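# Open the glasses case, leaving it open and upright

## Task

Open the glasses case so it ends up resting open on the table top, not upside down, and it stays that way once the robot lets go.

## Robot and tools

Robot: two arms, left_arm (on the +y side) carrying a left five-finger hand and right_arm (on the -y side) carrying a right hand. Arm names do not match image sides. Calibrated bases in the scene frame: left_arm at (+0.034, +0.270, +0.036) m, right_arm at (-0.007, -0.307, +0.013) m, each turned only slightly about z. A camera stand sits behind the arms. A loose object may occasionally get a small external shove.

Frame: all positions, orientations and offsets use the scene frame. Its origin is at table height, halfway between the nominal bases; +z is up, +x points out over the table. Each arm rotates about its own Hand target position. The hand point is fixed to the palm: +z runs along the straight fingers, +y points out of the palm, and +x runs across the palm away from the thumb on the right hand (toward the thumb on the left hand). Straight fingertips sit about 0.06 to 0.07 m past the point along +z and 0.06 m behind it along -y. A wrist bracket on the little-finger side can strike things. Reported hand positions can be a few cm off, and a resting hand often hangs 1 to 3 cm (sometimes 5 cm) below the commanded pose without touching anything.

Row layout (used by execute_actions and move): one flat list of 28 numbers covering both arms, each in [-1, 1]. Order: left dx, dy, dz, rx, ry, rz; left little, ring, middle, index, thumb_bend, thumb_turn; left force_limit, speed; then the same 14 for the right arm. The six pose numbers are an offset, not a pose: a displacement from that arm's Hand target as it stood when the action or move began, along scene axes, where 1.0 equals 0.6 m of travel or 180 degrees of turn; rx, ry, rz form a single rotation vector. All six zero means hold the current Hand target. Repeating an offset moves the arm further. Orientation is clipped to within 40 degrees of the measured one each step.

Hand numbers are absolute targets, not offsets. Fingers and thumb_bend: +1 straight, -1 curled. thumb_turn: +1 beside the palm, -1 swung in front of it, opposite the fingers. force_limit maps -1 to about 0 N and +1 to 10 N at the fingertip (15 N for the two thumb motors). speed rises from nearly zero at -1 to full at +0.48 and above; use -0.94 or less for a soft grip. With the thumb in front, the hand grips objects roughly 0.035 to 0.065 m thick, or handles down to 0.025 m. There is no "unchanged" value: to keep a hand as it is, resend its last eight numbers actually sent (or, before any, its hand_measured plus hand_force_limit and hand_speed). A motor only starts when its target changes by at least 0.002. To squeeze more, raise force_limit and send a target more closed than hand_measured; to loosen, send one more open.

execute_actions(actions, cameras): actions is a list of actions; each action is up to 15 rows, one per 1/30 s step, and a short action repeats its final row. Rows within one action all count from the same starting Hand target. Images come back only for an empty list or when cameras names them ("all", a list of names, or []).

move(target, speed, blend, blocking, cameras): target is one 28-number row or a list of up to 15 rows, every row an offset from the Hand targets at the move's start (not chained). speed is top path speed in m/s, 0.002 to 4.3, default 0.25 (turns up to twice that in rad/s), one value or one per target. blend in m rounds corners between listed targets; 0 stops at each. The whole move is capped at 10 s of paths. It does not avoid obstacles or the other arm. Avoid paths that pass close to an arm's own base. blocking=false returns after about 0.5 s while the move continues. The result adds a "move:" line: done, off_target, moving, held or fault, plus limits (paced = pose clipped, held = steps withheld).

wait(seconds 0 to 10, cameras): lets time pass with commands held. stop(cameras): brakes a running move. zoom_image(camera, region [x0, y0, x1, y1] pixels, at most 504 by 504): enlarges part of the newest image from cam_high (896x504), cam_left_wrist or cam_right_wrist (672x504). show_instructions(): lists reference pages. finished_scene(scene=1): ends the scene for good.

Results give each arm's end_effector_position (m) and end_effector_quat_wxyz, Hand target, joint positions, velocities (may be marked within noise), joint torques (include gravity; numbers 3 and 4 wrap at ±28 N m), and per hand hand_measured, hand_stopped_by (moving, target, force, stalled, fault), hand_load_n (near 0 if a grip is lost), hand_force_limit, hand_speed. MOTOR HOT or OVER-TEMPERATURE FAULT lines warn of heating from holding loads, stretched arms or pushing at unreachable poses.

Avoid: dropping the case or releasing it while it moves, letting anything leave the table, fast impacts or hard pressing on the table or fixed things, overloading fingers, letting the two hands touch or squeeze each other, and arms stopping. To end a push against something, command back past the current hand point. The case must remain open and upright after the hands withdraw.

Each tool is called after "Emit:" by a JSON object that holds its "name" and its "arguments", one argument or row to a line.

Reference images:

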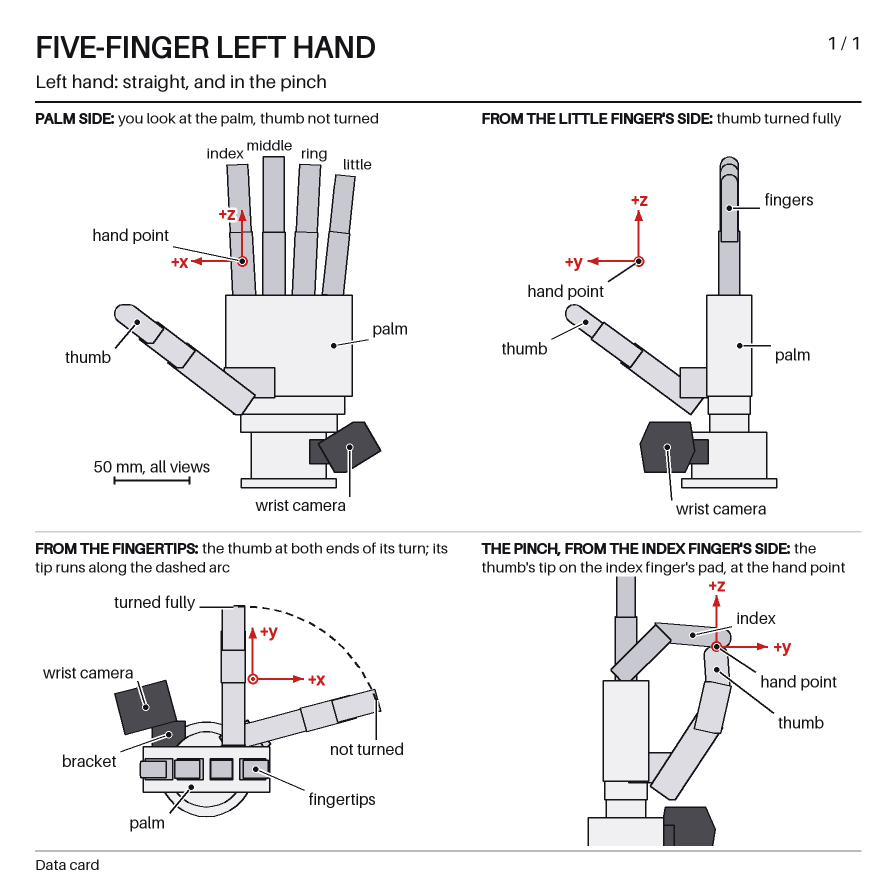

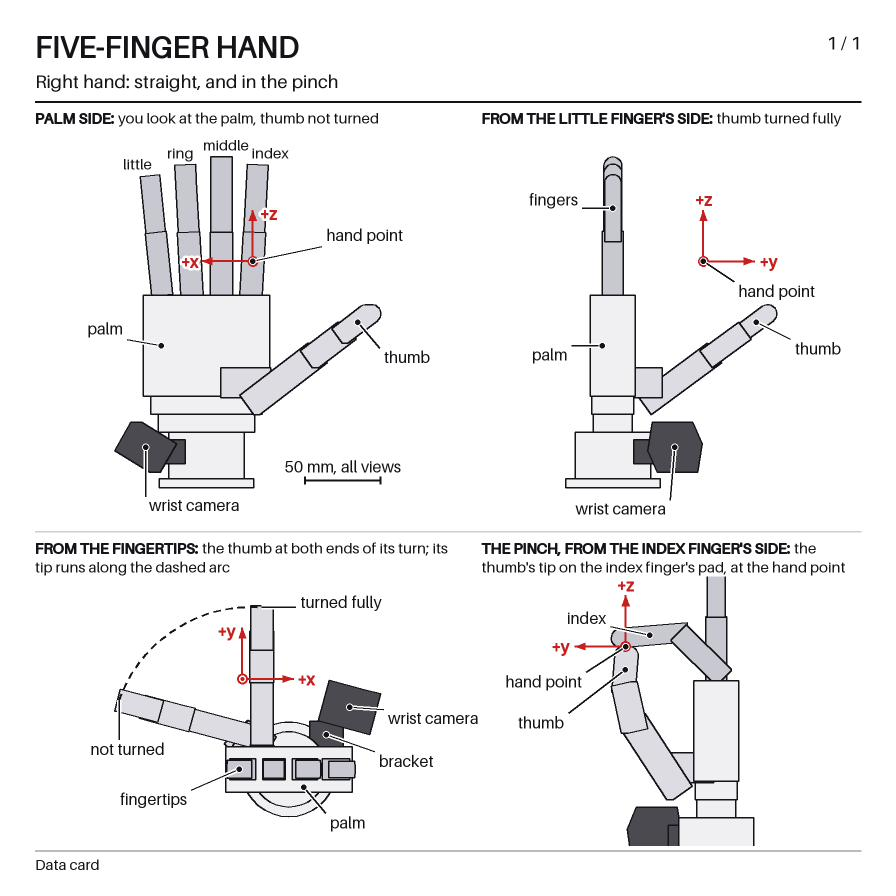

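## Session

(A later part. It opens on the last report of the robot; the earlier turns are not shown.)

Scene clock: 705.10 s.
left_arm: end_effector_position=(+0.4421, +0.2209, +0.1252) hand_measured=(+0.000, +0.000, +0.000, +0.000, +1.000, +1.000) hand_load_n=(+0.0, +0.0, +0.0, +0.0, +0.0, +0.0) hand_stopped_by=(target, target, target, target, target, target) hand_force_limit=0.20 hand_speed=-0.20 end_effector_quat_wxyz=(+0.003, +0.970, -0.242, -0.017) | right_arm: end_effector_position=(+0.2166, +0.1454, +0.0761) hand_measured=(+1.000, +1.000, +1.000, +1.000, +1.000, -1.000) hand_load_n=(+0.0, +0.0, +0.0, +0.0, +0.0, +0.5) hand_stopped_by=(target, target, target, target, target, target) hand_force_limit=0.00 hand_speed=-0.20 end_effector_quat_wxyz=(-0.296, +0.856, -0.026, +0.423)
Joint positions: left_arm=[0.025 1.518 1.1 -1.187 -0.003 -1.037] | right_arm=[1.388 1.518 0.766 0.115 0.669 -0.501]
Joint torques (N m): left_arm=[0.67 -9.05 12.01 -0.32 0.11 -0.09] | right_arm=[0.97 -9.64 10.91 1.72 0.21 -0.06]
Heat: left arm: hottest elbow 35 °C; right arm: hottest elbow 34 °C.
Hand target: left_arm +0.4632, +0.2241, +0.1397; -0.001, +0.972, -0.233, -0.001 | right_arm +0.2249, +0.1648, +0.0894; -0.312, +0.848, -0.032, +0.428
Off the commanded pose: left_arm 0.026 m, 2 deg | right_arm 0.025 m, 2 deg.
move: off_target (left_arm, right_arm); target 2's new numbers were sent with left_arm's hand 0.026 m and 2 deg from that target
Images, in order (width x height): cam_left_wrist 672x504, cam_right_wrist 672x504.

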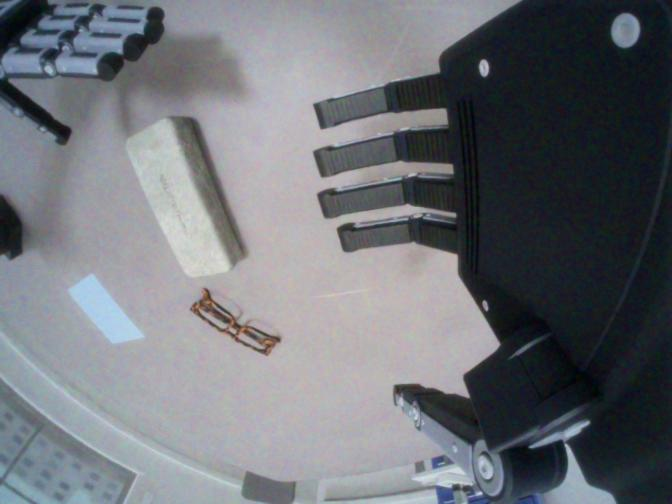

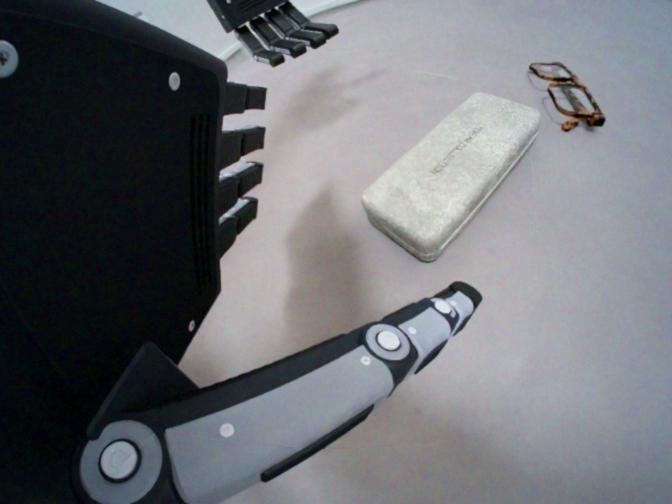

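Emit:
{"name": "move", "arguments": {
  "target": [0.0,0.0,0,0,0,0, 0,0,0,0,1,1,0.2,-0.2, 0.055,-0.033,-0.049,0,0,0, 1,1,1,1,1,-1,0,-0.2],
  "speed": 0.12,
  "cameras": ["cam_left_wrist","cam_right_wrist"]
}}

Emit:
{"name": "zoom_image", "arguments": {
  "camera": "cam_left_wrist",
  "region": [0, 0, 300, 300]
}}

Scene clock: 727.23 s.
left_arm: end_effector_position=(+0.4421, +0.2209, +0.1252) hand_measured=(+0.000, +0.000, +0.000, +0.000, +1.000, +1.000) hand_load_n=(+0.0, +0.0, +0.0, +0.0, +0.0, +0.0) hand_stopped_by=(target, target, target, target, target, target) hand_force_limit=0.20 hand_speed=-0.20 end_effector_quat_wxyz=(+0.003, +0.970, -0.242, -0.017) | right_arm: end_effector_position=(+0.2542, +0.1439, +0.0622) hand_measured=(+1.000, +1.000, +1.000, +1.000, +1.000, -1.000) hand_load_n=(+0.0, +0.0, +0.0, +0.0, +0.0, +0.0) hand_stopped_by=(target, target, target, target, target, target) hand_force_limit=0.00 hand_speed=-0.20 end_effector_quat_wxyz=(-0.311, +0.849, -0.033, +0.426)
Joint positions: left_arm=[0.025 1.518 1.1 -1.187 -0.003 -1.037] | right_arm=[1.297 1.566 0.746 0.256 0.594 -0.559]
Joint torques (N m): left_arm=[0.67 -9 12.01 -0.34 0.11 -0.09] | right_arm=[1.03 -9.93 7.17 1.84 0.16 -0.11]
Heat: left arm: hottest elbow 35 °C; right arm: hottest elbow 34 °C.
Hand target: left_arm +0.4632, +0.2241, +0.1397; -0.001, +0.972, -0.233, -0.001 | right_arm +0.2579, +0.1452, +0.0601; -0.312, +0.847, -0.032, +0.428
Off the commanded pose: left_arm 0.026 m, 2 deg | right_arm 0.004 m, 0 deg.
move: off_target (left_arm)
Images, in order (width x height): cam_left_wrist 672x504, cam_right_wrist 672x504.

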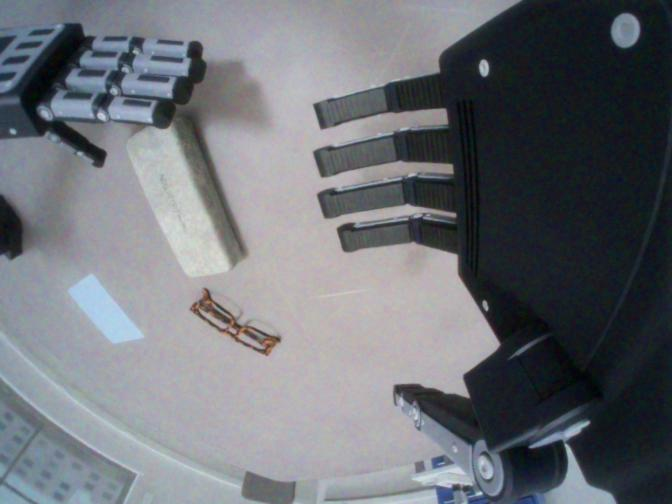

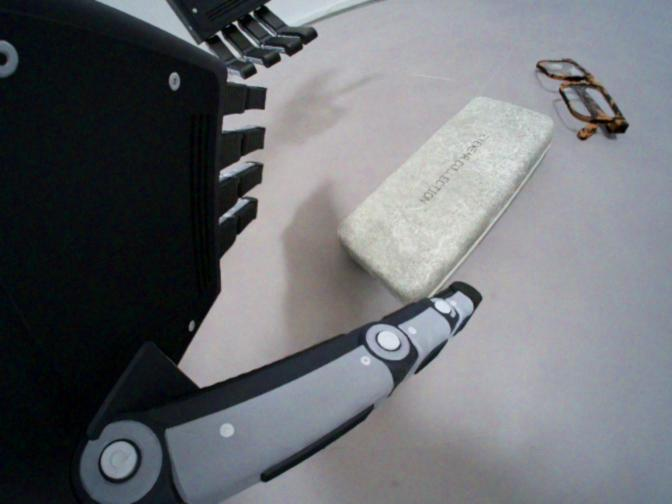

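Scaled by 1.680 from the camera's 672x504 image, which has a finer 960x720 frame.

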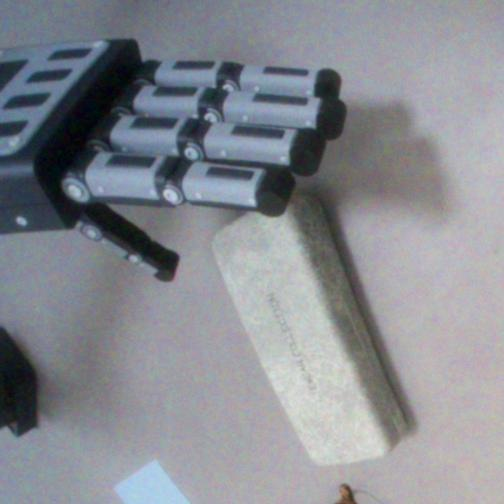

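Emit:
{"name": "move", "arguments": {
  "target": [0.0,0.0,0,0,0,0, 0,0,0,0,1,1,0.2,-0.2, 0.018,-0.028,-0.038,0,0,0, 1,1,1,1,1,-1,0,-0.2],
  "speed": 0.08,
  "cameras": ["cam_left_wrist","cam_right_wrist"]
}}

Emit:
{"name": "zoom_image", "arguments": {
  "camera": "cam_left_wrist",
  "region": [0, 0, 300, 300]
}}

Emit:
{"name": "zoom_image", "arguments": {
  "camera": "cam_right_wrist",
  "region": [200, 60, 560, 400]
}}

Scene clock: 741.83 s.
left_arm: end_effector_position=(+0.4421, +0.2209, +0.1252) hand_measured=(+0.000, +0.000, +0.000, +0.000, +1.000, +1.000) hand_load_n=(+0.0, +0.0, +0.0, +0.0, -0.5, +0.0) hand_stopped_by=(target, target, target, target, target, target) hand_force_limit=0.20 hand_speed=-0.20 end_effector_quat_wxyz=(+0.003, +0.970, -0.242, -0.017) | right_arm: end_effector_position=(+0.2647, +0.1281, +0.0398) hand_measured=(+1.000, +1.000, +1.000, +1.000, +1.000, -1.000) hand_load_n=(+0.0, +0.0, +0.0, +0.0, +0.0, +0.0) hand_stopped_by=(target, target, target, target, target, target) hand_force_limit=0.00 hand_speed=-0.20 end_effector_quat_wxyz=(-0.312, +0.849, -0.033, +0.426)
Joint positions: left_arm=[0.025 1.518 1.1 -1.187 -0.003 -1.037] | right_arm=[1.26 1.598 0.693 0.354 0.561 -0.584]
Joint torques (N m): left_arm=[0.67 -9.05 12.03 -0.31 0.11 -0.09] | right_arm=[0.85 -9.82 6.52 1.8 0.11 -0.03]
Heat: left arm: hottest elbow 35 °C; right arm: hottest elbow 33 °C.
Hand target: left_arm +0.4632, +0.2241, +0.1397; -0.001, +0.972, -0.233, -0.001 | right_arm +0.2688, +0.1283, +0.0373; -0.312, +0.848, -0.032, +0.428
Off the commanded pose: left_arm 0.026 m, 2 deg | right_arm 0.005 m, 0 deg.
move: off_target (left_arm)
Images, in order (width x height): cam_left_wrist 672x504, cam_right_wrist 672x504.

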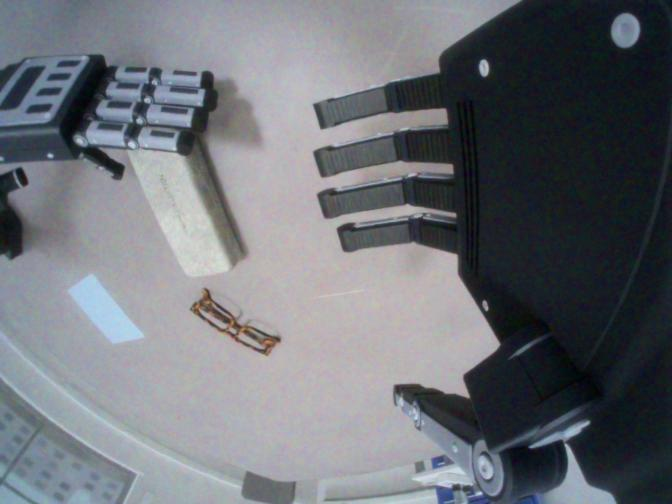

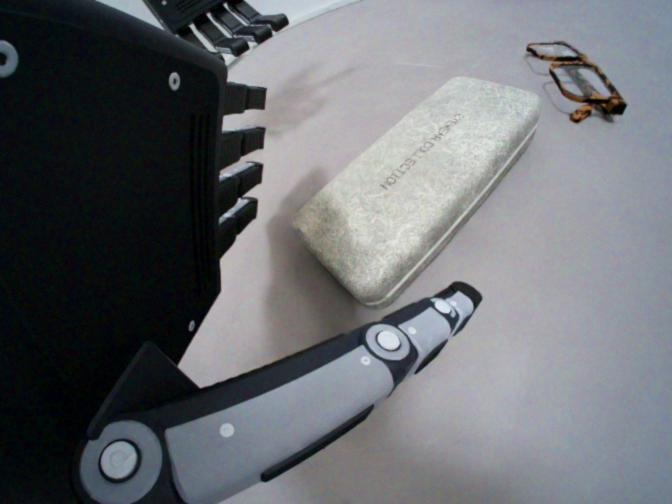

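Scaled by 1.680 from the camera's 672x504 image, which has a finer 960x720 frame.

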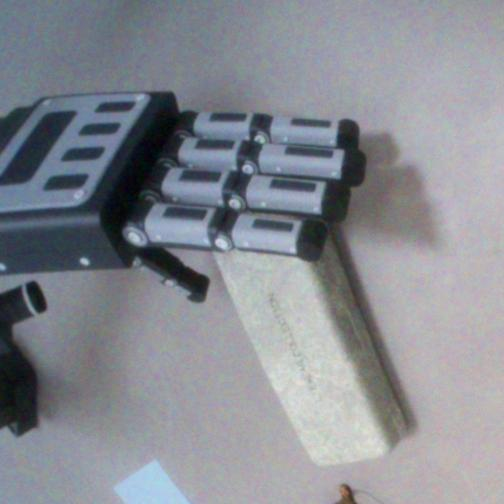

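Scaled by 1.400 from the camera's 672x504 image, which has a finer 960x720 frame.

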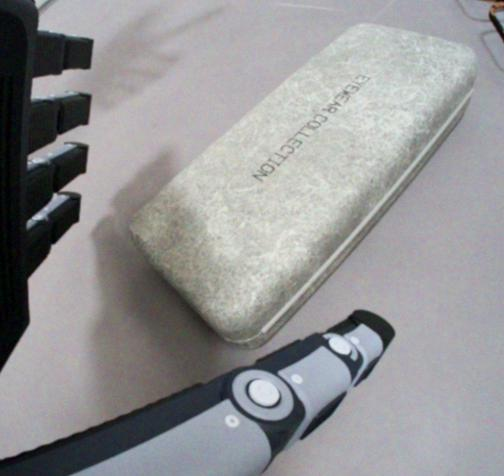

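Emit:
{"name": "move", "arguments": {
  "target": [0.0,0.0,0,0,0,0, 0,0,0,0,1,1,0.2,-0.2, 0.01,-0.006,-0.016,0,0,0, 1,1,1,1,1,-1,0,-0.2],
  "speed": 0.06,
  "cameras": ["cam_left_wrist","cam_right_wrist"]
}}

Emit:
{"name": "zoom_image", "arguments": {
  "camera": "cam_right_wrist",
  "region": [200, 60, 560, 400]
}}

Scene clock: 761.90 s.
left_arm: end_effector_position=(+0.4421, +0.2209, +0.1252) hand_measured=(+0.000, +0.000, +0.000, +0.000, +1.000, +1.000) hand_load_n=(+0.0, +0.0, +0.0, +0.0, +0.0, +0.0) hand_stopped_by=(target, target, target, target, target, target) hand_force_limit=0.20 hand_speed=-0.20 end_effector_quat_wxyz=(+0.003, +0.970, -0.242, -0.017) | right_arm: end_effector_position=(+0.2706, +0.1252, +0.0309) hand_measured=(+1.000, +1.000, +1.000, +1.000, +1.000, -1.000) hand_load_n=(+0.0, -0.5, +0.0, +0.0, +0.0, +0.0) hand_stopped_by=(target, target, target, target, target, target) hand_force_limit=0.00 hand_speed=-0.20 end_effector_quat_wxyz=(-0.313, +0.848, -0.033, +0.426)
Joint positions: left_arm=[0.025 1.518 1.1 -1.187 -0.003 -1.037] | right_arm=[1.244 1.622 0.684 0.394 0.546 -0.594]
Joint torques (N m): left_arm=[0.67 -9 12.03 -0.31 0.11 -0.09] | right_arm=[1.08 -9.7 6.19 1.81 0.13 -0.1]
Heat: left arm: hottest elbow 36 °C; right arm: hottest elbow 32 °C.
Hand target: left_arm +0.4632, +0.2241, +0.1397; -0.001, +0.972, -0.233, -0.001 | right_arm +0.2748, +0.1246, +0.0277; -0.312, +0.848, -0.032, +0.428
Off the commanded pose: left_arm 0.026 m, 2 deg | right_arm 0.005 m, 0 deg.
move: off_target (left_arm)
Images, in order (width x height): cam_left_wrist 672x504, cam_right_wrist 672x504.

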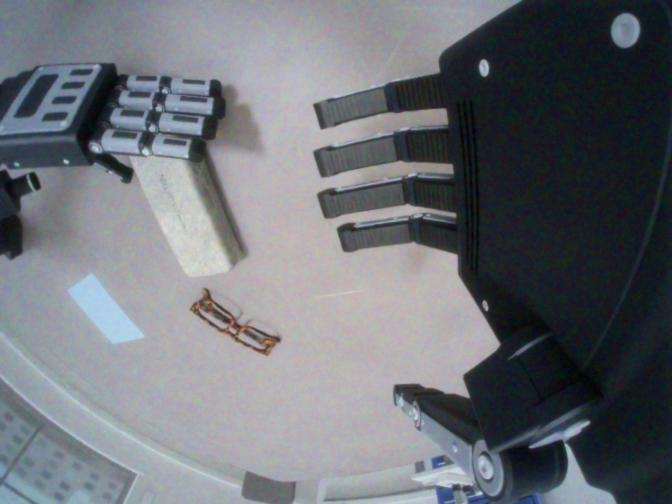

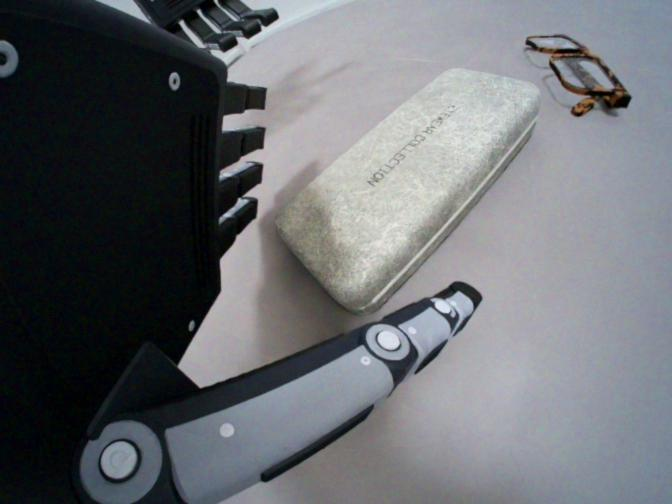

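Scaled by 1.400 from the camera's 672x504 image, which has a finer 960x720 frame.

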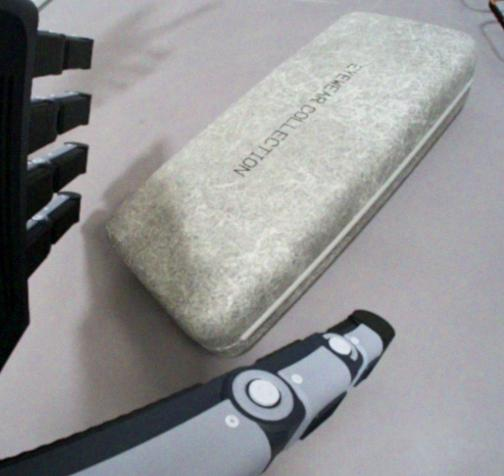

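Emit:
{"name": "move", "arguments": {
  "target": [0.0,0.0,0,0,0,0, 0,0,0,0,1,1,0.2,-0.2, 0,0,0,0,0,0, 1,1,1,0.6,1,-1,-0.3,-0.7],
  "speed": 0.06,
  "cameras": ["cam_left_wrist","cam_right_wrist"]
}}

Emit:
{"name": "zoom_image", "arguments": {
  "camera": "cam_right_wrist",
  "region": [200, 60, 560, 400]
}}

Emit:
{"name": "zoom_image", "arguments": {
  "camera": "cam_left_wrist",
  "region": [0, 0, 300, 300]
}}

Scene clock: 768.03 s.
left_arm: end_effector_position=(+0.4421, +0.2209, +0.1252) hand_measured=(+0.000, +0.000, +0.000, +0.000, +1.000, +1.000) hand_load_n=(+0.0, +0.0, +0.0, +0.0, +0.0, +0.0) hand_stopped_by=(target, target, target, target, target, target) hand_force_limit=0.20 hand_speed=-0.20 end_effector_quat_wxyz=(+0.003, +0.970, -0.242, -0.017) | right_arm: end_effector_position=(+0.2708, +0.1260, +0.0317) hand_measured=(+1.000, +1.000, +1.000, +0.600, +1.000, -1.000) hand_load_n=(+0.0, +0.0, -0.5, +0.5, +0.0, +0.0) hand_stopped_by=(target, target, target, target, target, target) hand_force_limit=-0.30 hand_speed=-0.70 end_effector_quat_wxyz=(-0.314, +0.847, -0.033, +0.426)
Joint positions: left_arm=[0.025 1.518 1.1 -1.187 -0.003 -1.037] | right_arm=[1.244 1.622 0.684 0.399 0.546 -0.595]
Joint torques (N m): left_arm=[0.67 -9.05 12.03 -0.31 0.11 -0.1] | right_arm=[1.26 -9.76 6.3 1.78 0.12 -0.05]
Heat: left arm: hottest elbow 36 °C; right arm: hottest elbow 32 °C.
Hand target: left_arm +0.4632, +0.2241, +0.1397; -0.001, +0.972, -0.233, -0.001 | right_arm +0.2748, +0.1246, +0.0277; -0.312, +0.847, -0.033, +0.428
Off the commanded pose: left_arm 0.026 m, 2 deg | right_arm 0.006 m, 0 deg.
move: off_target (left_arm)
Images, in order (width x height): cam_left_wrist 672x504, cam_right_wrist 672x504.

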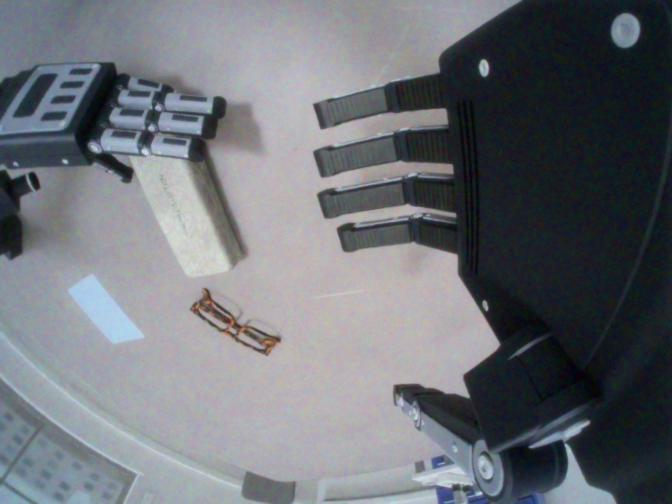

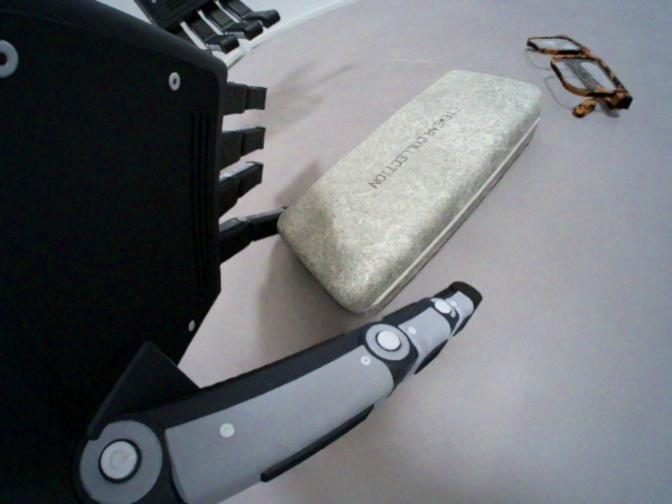

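Scaled by 1.400 from the camera's 672x504 image, which has a finer 960x720 frame.

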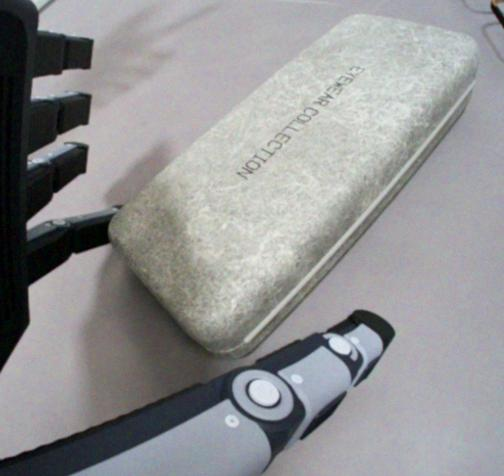

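Scaled by 1.680 from the camera's 672x504 image, which has a finer 960x720 frame.

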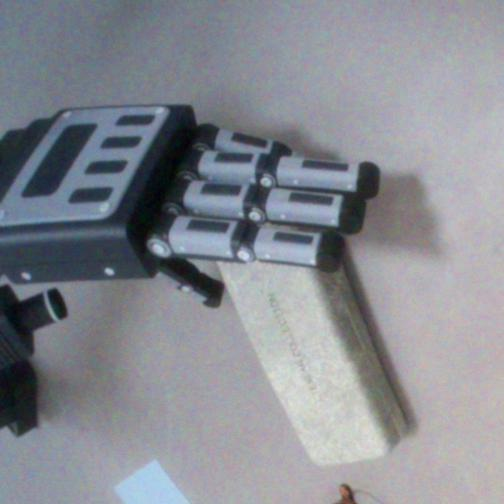

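Emit:
{"name": "move", "arguments": {
  "target": [0.0,0.0,0,0,0,0, 0,0,0,0,1,1,0.2,-0.2, 0,0,0,0,0,0, 1,1,1,0.6,0.6,-1,-0.3,-0.8],
  "speed": 0.06,
  "cameras": ["cam_left_wrist","cam_right_wrist"]
}}

Emit:
{"name": "zoom_image", "arguments": {
  "camera": "cam_right_wrist",
  "region": [200, 60, 560, 400]
}}

Scene clock: 775.30 s.
left_arm: end_effector_position=(+0.4421, +0.2209, +0.1252) hand_measured=(+0.000, +0.000, +0.000, +0.000, +1.000, +1.000) hand_load_n=(+0.0, +0.0, +0.0, +0.0, +0.0, +0.0) hand_stopped_by=(target, target, target, target, target, target) hand_force_limit=0.20 hand_speed=-0.20 end_effector_quat_wxyz=(+0.003, +0.970, -0.242, -0.017) | right_arm: end_effector_position=(+0.2708, +0.1260, +0.0317) hand_measured=(+1.000, +1.000, +1.000, +0.600, +0.600, -1.000) hand_load_n=(-0.5, +0.0, +0.0, +0.0, +0.0, +0.0) hand_stopped_by=(target, target, target, target, target, target) hand_force_limit=-0.30 hand_speed=-0.80 end_effector_quat_wxyz=(-0.314, +0.847, -0.033, +0.426)
Joint positions: left_arm=[0.025 1.518 1.1 -1.187 -0.003 -1.037] | right_arm=[1.244 1.622 0.684 0.399 0.546 -0.595]
Joint torques (N m): left_arm=[0.62 -9.05 12.01 -0.31 0.11 -0.09] | right_arm=[0.91 -9.93 6.24 1.76 0.14 -0.07]
Heat: left arm: hottest elbow 36 °C; right arm: hottest elbow 32 °C.
Hand target: left_arm +0.4632, +0.2241, +0.1397; -0.001, +0.972, -0.233, -0.001 | right_arm +0.2748, +0.1246, +0.0277; -0.312, +0.847, -0.033, +0.428
Off the commanded pose: left_arm 0.026 m, 2 deg | right_arm 0.006 m, 0 deg.
move: off_target (left_arm)
Images, in order (width x height): cam_left_wrist 672x504, cam_right_wrist 672x504.

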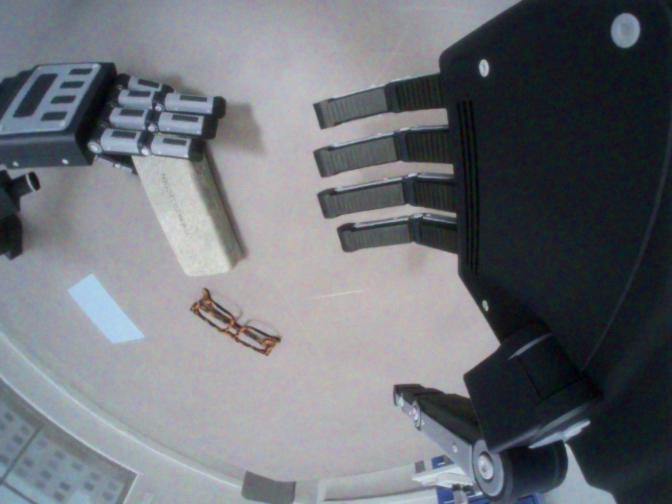

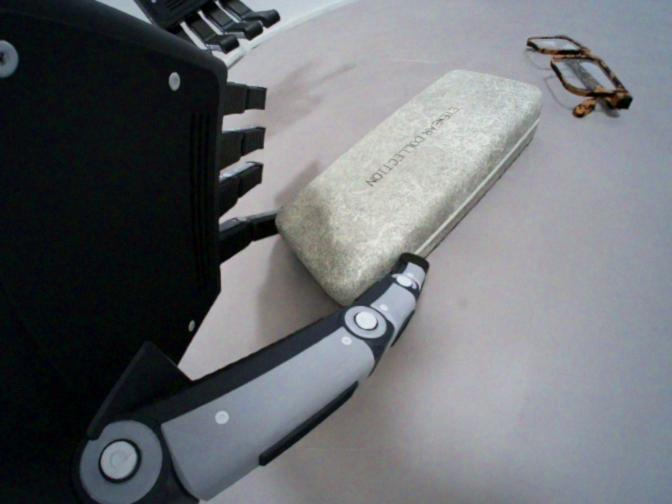

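Scaled by 1.400 from the camera's 672x504 image, which has a finer 960x720 frame.

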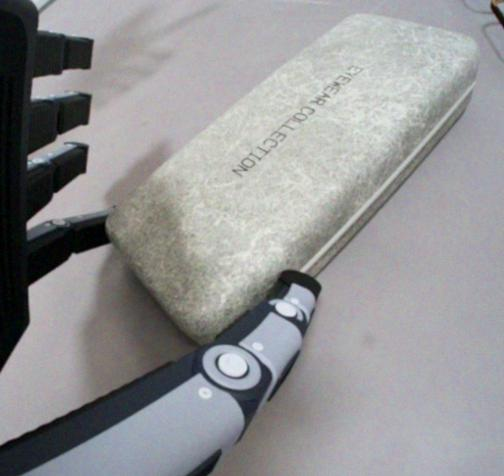

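Emit:
{"name": "move", "arguments": {
  "target": [0.0,0.0,0,0,0,0, 0,0,0,0,1,1,0.2,-0.2, 0,0,0,0,0,0, 1,1,1,0.6,0.4,-1,-0.3,-0.85],
  "speed": 0.06,
  "cameras": ["cam_left_wrist","cam_right_wrist"]
}}

Emit:
{"name": "zoom_image", "arguments": {
  "camera": "cam_right_wrist",
  "region": [200, 60, 560, 400]
}}

Scene clock: 782.87 s.
left_arm: end_effector_position=(+0.4421, +0.2209, +0.1252) hand_measured=(+0.000, +0.000, +0.000, +0.000, +1.000, +1.000) hand_load_n=(-0.5, +0.0, +0.0, +0.0, +0.0, +0.0) hand_stopped_by=(target, target, target, target, target, target) hand_force_limit=0.20 hand_speed=-0.20 end_effector_quat_wxyz=(+0.003, +0.970, -0.242, -0.017) | right_arm: end_effector_position=(+0.2710, +0.1259, +0.0317) hand_measured=(+1.000, +1.000, +1.000, +0.600, +0.448, -1.000) hand_load_n=(+0.0, +0.0, +0.0, +3.5, +5.5, +0.5) hand_stopped_by=(target, target, target, target, force, target) hand_force_limit=-0.30 hand_speed=-0.85 end_effector_quat_wxyz=(-0.314, +0.847, -0.033, +0.426)
Joint positions: left_arm=[0.025 1.518 1.1 -1.187 -0.003 -1.037] | right_arm=[1.243 1.622 0.684 0.399 0.546 -0.595]
Joint torques (N m): left_arm=[0.62 -9.05 12.01 -0.31 0.11 -0.09] | right_arm=[1.03 -10.05 6.28 1.72 0.14 -0.05]
Heat: left arm: hottest elbow 36 °C; right arm: hottest elbow 32 °C.
Hand target: left_arm +0.4632, +0.2241, +0.1397; -0.001, +0.972, -0.233, -0.001 | right_arm +0.2748, +0.1246, +0.0277; -0.312, +0.847, -0.033, +0.428
Off the commanded pose: left_arm 0.026 m, 2 deg | right_arm 0.006 m, 0 deg.
move: off_target (left_arm)
Images, in order (width x height): cam_left_wrist 672x504, cam_right_wrist 672x504.

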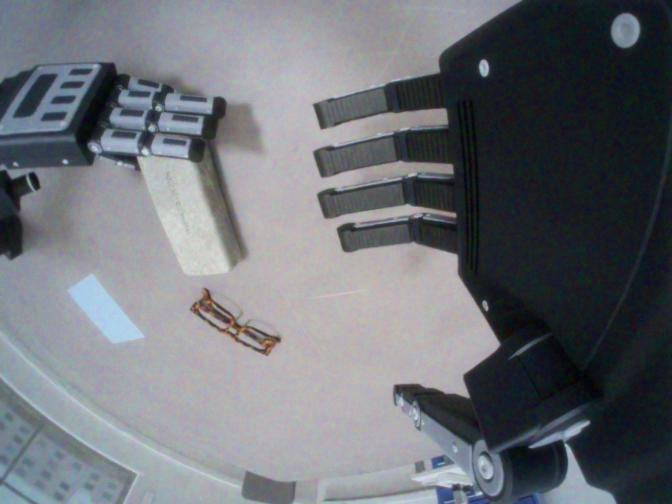

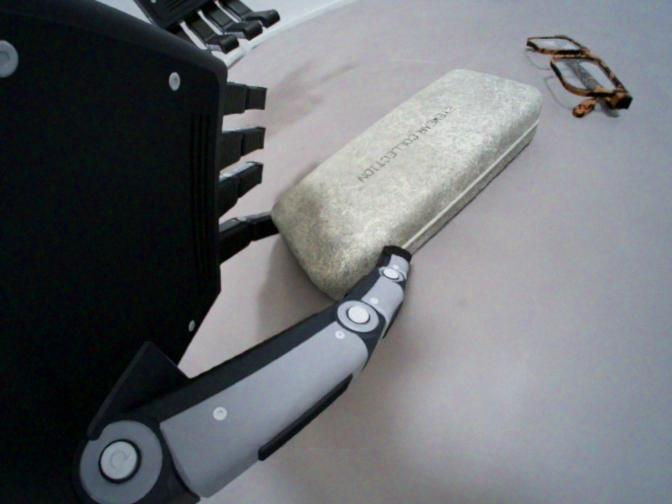

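Scaled by 1.400 from the camera's 672x504 image, which has a finer 960x720 frame.

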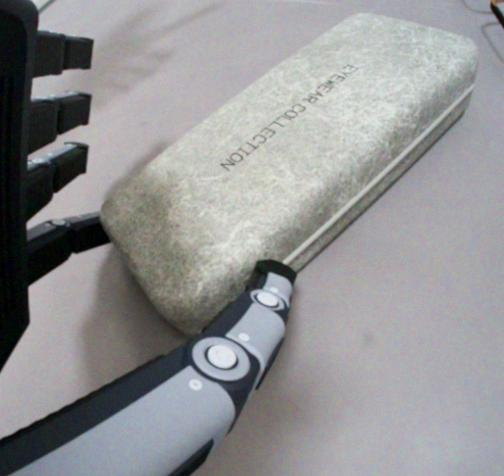

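Emit:
{"name": "move", "arguments": {
  "target": [-0.056,-0.133,-0.125,0,0,0, 0,0,0,0,1,1,0.2,-0.2, 0,0,0,0,0,0, 1,1,1,0.6,0.4,-1,-0.3,-0.85],
  "speed": 0.12,
  "cameras": ["cam_left_wrist","cam_right_wrist"]
}}

Emit:
{"name": "zoom_image", "arguments": {
  "camera": "cam_right_wrist",
  "region": [180, 0, 560, 380]
}}

Emit:
{"name": "zoom_image", "arguments": {
  "camera": "cam_left_wrist",
  "region": [80, 0, 480, 400]
}}

Scene clock: 810.17 s.
left_arm: end_effector_position=(+0.4286, +0.1475, +0.0682) hand_measured=(+0.000, +0.000, +0.000, +0.000, +1.000, +1.000) hand_load_n=(+0.0, +0.0, +0.0, +0.0, +0.0, +0.0) hand_stopped_by=(target, target, target, target, target, target) hand_force_limit=0.20 hand_speed=-0.20 end_effector_quat_wxyz=(-0.001, +0.972, -0.235, -0.002) | right_arm: end_effector_position=(+0.2710, +0.1259, +0.0317) hand_measured=(+1.000, +1.000, +1.000, +0.600, +0.448, -1.000) hand_load_n=(+0.0, +0.0, +0.0, +4.0, +5.5, +0.5) hand_stopped_by=(target, target, target, target, force, target) hand_force_limit=-0.30 hand_speed=-0.85 end_effector_quat_wxyz=(-0.314, +0.847, -0.033, +0.426)
Joint positions: left_arm=[-0.157 1.546 0.963 -0.991 -0.002 -1.232] | right_arm=[1.243 1.622 0.684 0.399 0.546 -0.595]
Joint torques (N m): left_arm=[-0.38 -8.94 6.78 0.65 0.07 -0.11] | right_arm=[1.14 -10.29 6.3 1.74 0.11 -0.05]
Heat: left arm: hottest elbow 36 °C; right arm: hottest elbow 31 °C.
Hand target: left_arm +0.4297, +0.1442, +0.0646; -0.001, +0.972, -0.233, -0.001 | right_arm +0.2748, +0.1246, +0.0277; -0.312, +0.847, -0.033, +0.428
Off the commanded pose: left_arm 0.005 m, 0 deg | right_arm 0.006 m, 0 deg.
move: done
Images, in order (width x height): cam_left_wrist 672x504, cam_right_wrist 672x504.

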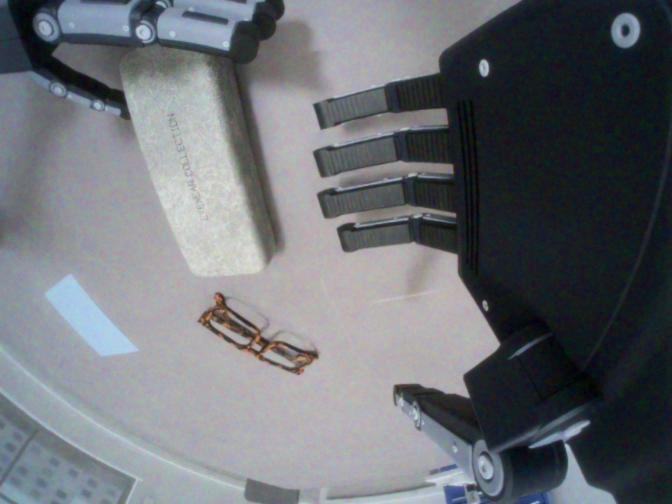

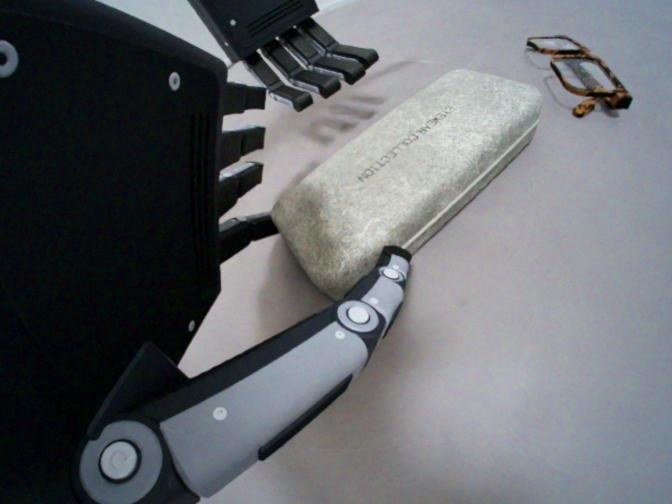

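Scaled by 1.326 from the camera's 672x504 image, which has a finer 960x720 frame.

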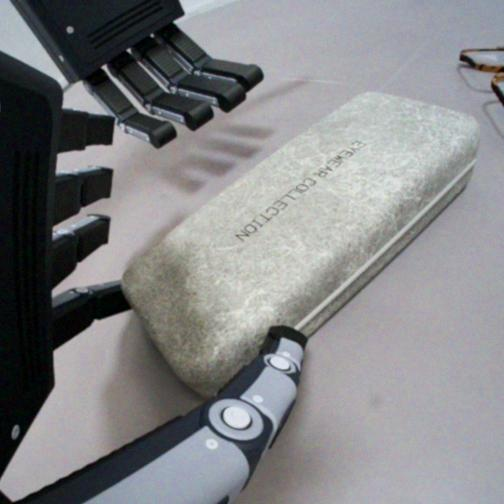

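Scaled by 1.260 from the camera's 672x504 image, which has a finer 960x720 frame.

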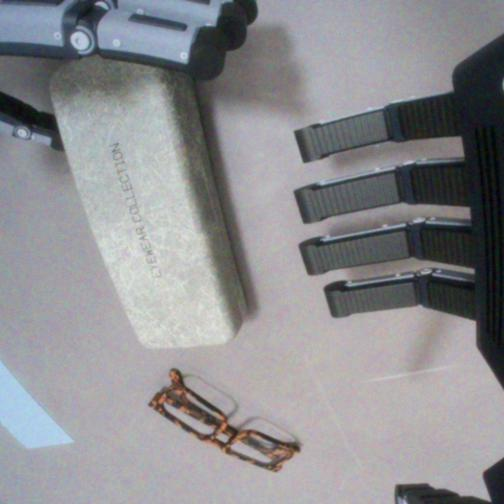

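Emit:
{"name": "move", "arguments": {
  "target": [0.002,-0.034,-0.021,0,0,0, 0,0,0,0,1,1,0.2,-0.2, 0,0,0,0,0,0, -1,1,1,0.6,0.4,-1,-0.3,-0.5],
  "speed": 0.08,
  "cameras": ["cam_left_wrist","cam_right_wrist"]
}}

Emit:
{"name": "zoom_image", "arguments": {
  "camera": "cam_right_wrist",
  "region": [180, 0, 560, 380]
}}

Emit:
{"name": "zoom_image", "arguments": {
  "camera": "cam_left_wrist",
  "region": [80, 0, 480, 400]
}}

Scene clock: 822.37 s.
left_arm: end_effector_position=(+0.4311, +0.1270, +0.0568) hand_measured=(+0.000, +0.000, +0.000, +0.000, +1.000, +1.000) hand_load_n=(+0.0, +0.0, +0.0, +0.0, +0.0, -0.5) hand_stopped_by=(target, target, target, target, target, target) hand_force_limit=0.20 hand_speed=-0.20 end_effector_quat_wxyz=(-0.001, +0.972, -0.235, +0.000) | right_arm: end_effector_position=(+0.2710, +0.1259, +0.0317) hand_measured=(-1.000, +1.000, +1.000, +0.600, +0.448, -1.000) hand_load_n=(+0.0, +0.0, +0.0, +4.0, +5.0, +0.5) hand_stopped_by=(target, target, target, target, force, target) hand_force_limit=-0.30 hand_speed=-0.50 end_effector_quat_wxyz=(-0.314, +0.847, -0.033, +0.426)
Joint positions: left_arm=[-0.207 1.577 0.963 -0.958 -0.003 -1.282] | right_arm=[1.243 1.622 0.684 0.399 0.546 -0.595]
Joint torques (N m): left_arm=[-0.38 -9.05 6.49 0.66 0.08 -0.09] | right_arm=[0.85 -10.11 6.2 1.73 0.14 -0.06]
Heat: left arm: hottest elbow 36 °C; right arm: hottest elbow 31 °C.
Hand target: left_arm +0.4309, +0.1239, +0.0521; -0.001, +0.972, -0.233, -0.001 | right_arm +0.2748, +0.1246, +0.0277; -0.312, +0.847, -0.033, +0.428
Off the commanded pose: left_arm 0.006 m, 0 deg | right_arm 0.006 m, 0 deg.
move: done
Images, in order (width x height): cam_left_wrist 672x504, cam_right_wrist 672x504.

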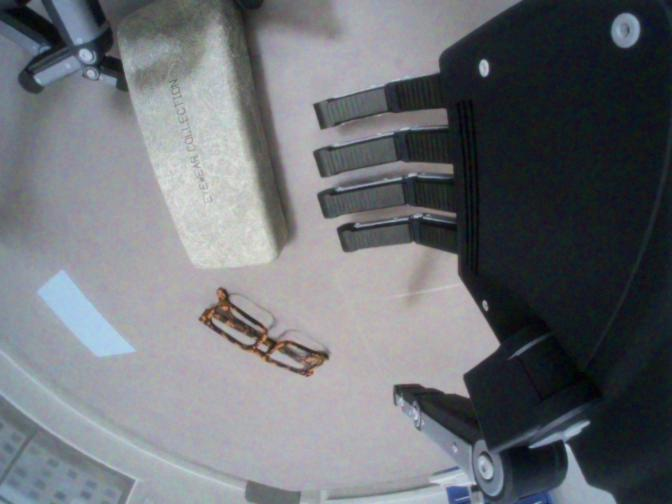

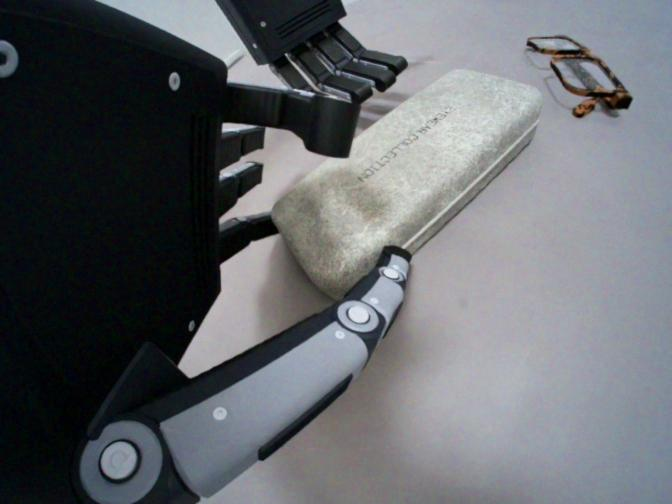

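Scaled by 1.326 from the camera's 672x504 image, which has a finer 960x720 frame.

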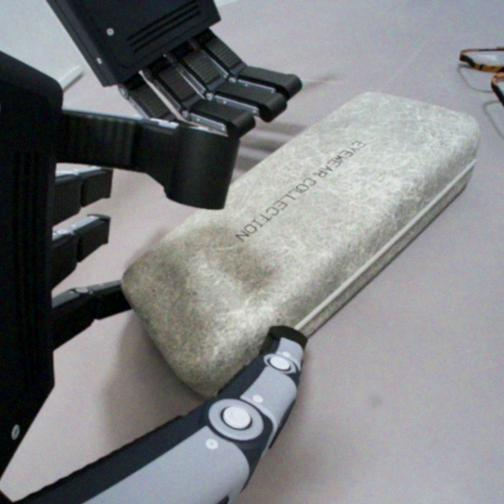

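Scaled by 1.260 from the camera's 672x504 image, which has a finer 960x720 frame.

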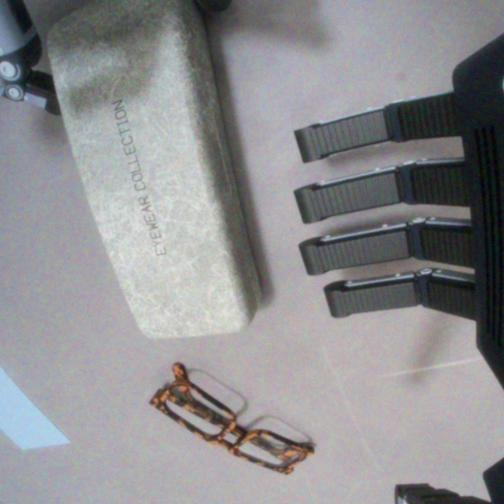

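Emit:
{"name": "move", "arguments": {
  "target": [-0.0157,-0.0295,0.003,0,0,0, 0,0,0,0,1,1,0.2,-0.2, 0,0,0,0,0,0, -1,1,1,0.6,0.4,-1,-0.3,-0.5],
  "speed": 0.06,
  "cameras": ["cam_left_wrist","cam_right_wrist"]
}}

Emit:
{"name": "zoom_image", "arguments": {
  "camera": "cam_left_wrist",
  "region": [140, 0, 440, 300]
}}

Scene clock: 836.40 s.
left_arm: end_effector_position=(+0.4204, +0.1095, +0.0524) hand_measured=(+0.000, +0.000, +0.000, +0.000, +1.000, +1.000) hand_load_n=(+0.0, +0.0, +0.0, +0.0, -0.5, +0.0) hand_stopped_by=(target, target, target, target, target, target) hand_force_limit=0.20 hand_speed=-0.20 end_effector_quat_wxyz=(-0.001, +0.972, -0.236, -0.007) | right_arm: end_effector_position=(+0.2710, +0.1259, +0.0317) hand_measured=(-1.000, +1.000, +1.000, +0.600, +0.448, -1.000) hand_load_n=(+0.0, +0.0, +0.0, +3.5, +5.5, +0.5) hand_stopped_by=(target, target, target, target, force, target) hand_force_limit=-0.30 hand_speed=-0.50 end_effector_quat_wxyz=(-0.314, +0.847, -0.033, +0.426)
Joint positions: left_arm=[-0.255 1.577 0.95 -0.958 -0.002 -1.33] | right_arm=[1.243 1.622 0.684 0.399 0.546 -0.595]
Joint torques (N m): left_arm=[-0.38 -10.05 6.43 0.54 0.09 -0.1] | right_arm=[0.91 -9.88 6.17 1.87 0.13 -0.06]
Heat: left arm: hottest elbow 36 °C; right arm: hottest elbow 31 °C.
Hand target: left_arm +0.4212, +0.1061, +0.0538; -0.001, +0.972, -0.233, -0.001 | right_arm +0.2748, +0.1246, +0.0277; -0.312, +0.847, -0.033, +0.428
Off the commanded pose: left_arm 0.004 m, 1 deg | right_arm 0.006 m, 0 deg.
move: done
Images, in order (width x height): cam_left_wrist 672x504, cam_right_wrist 672x504.

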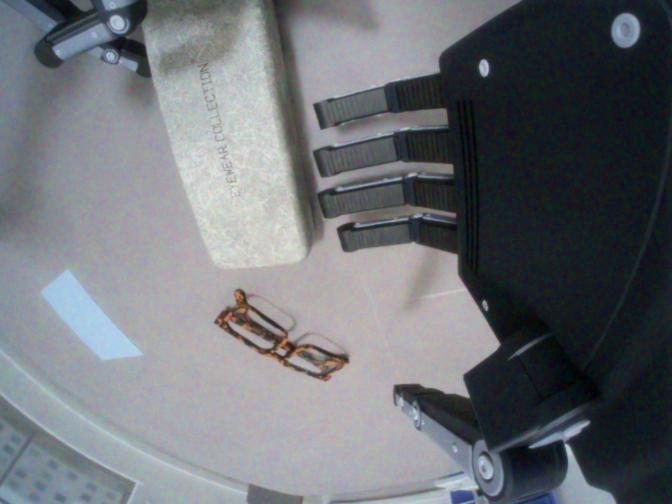

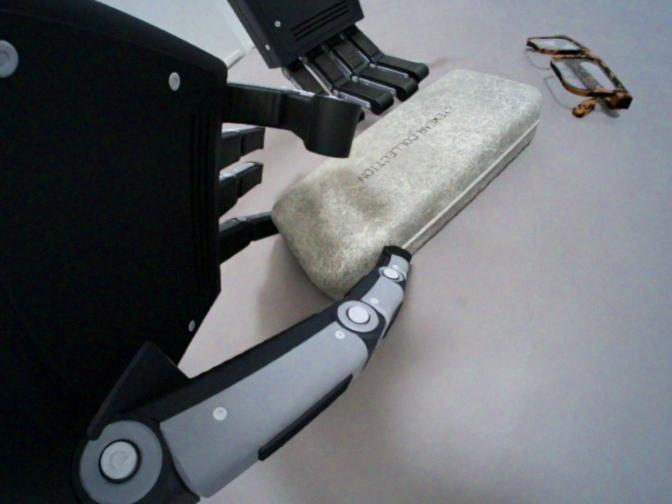

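Scaled by 1.680 from the camera's 672x504 image, which has a finer 960x720 frame.

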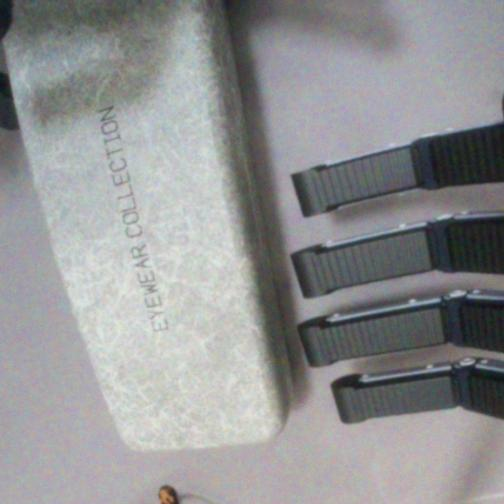

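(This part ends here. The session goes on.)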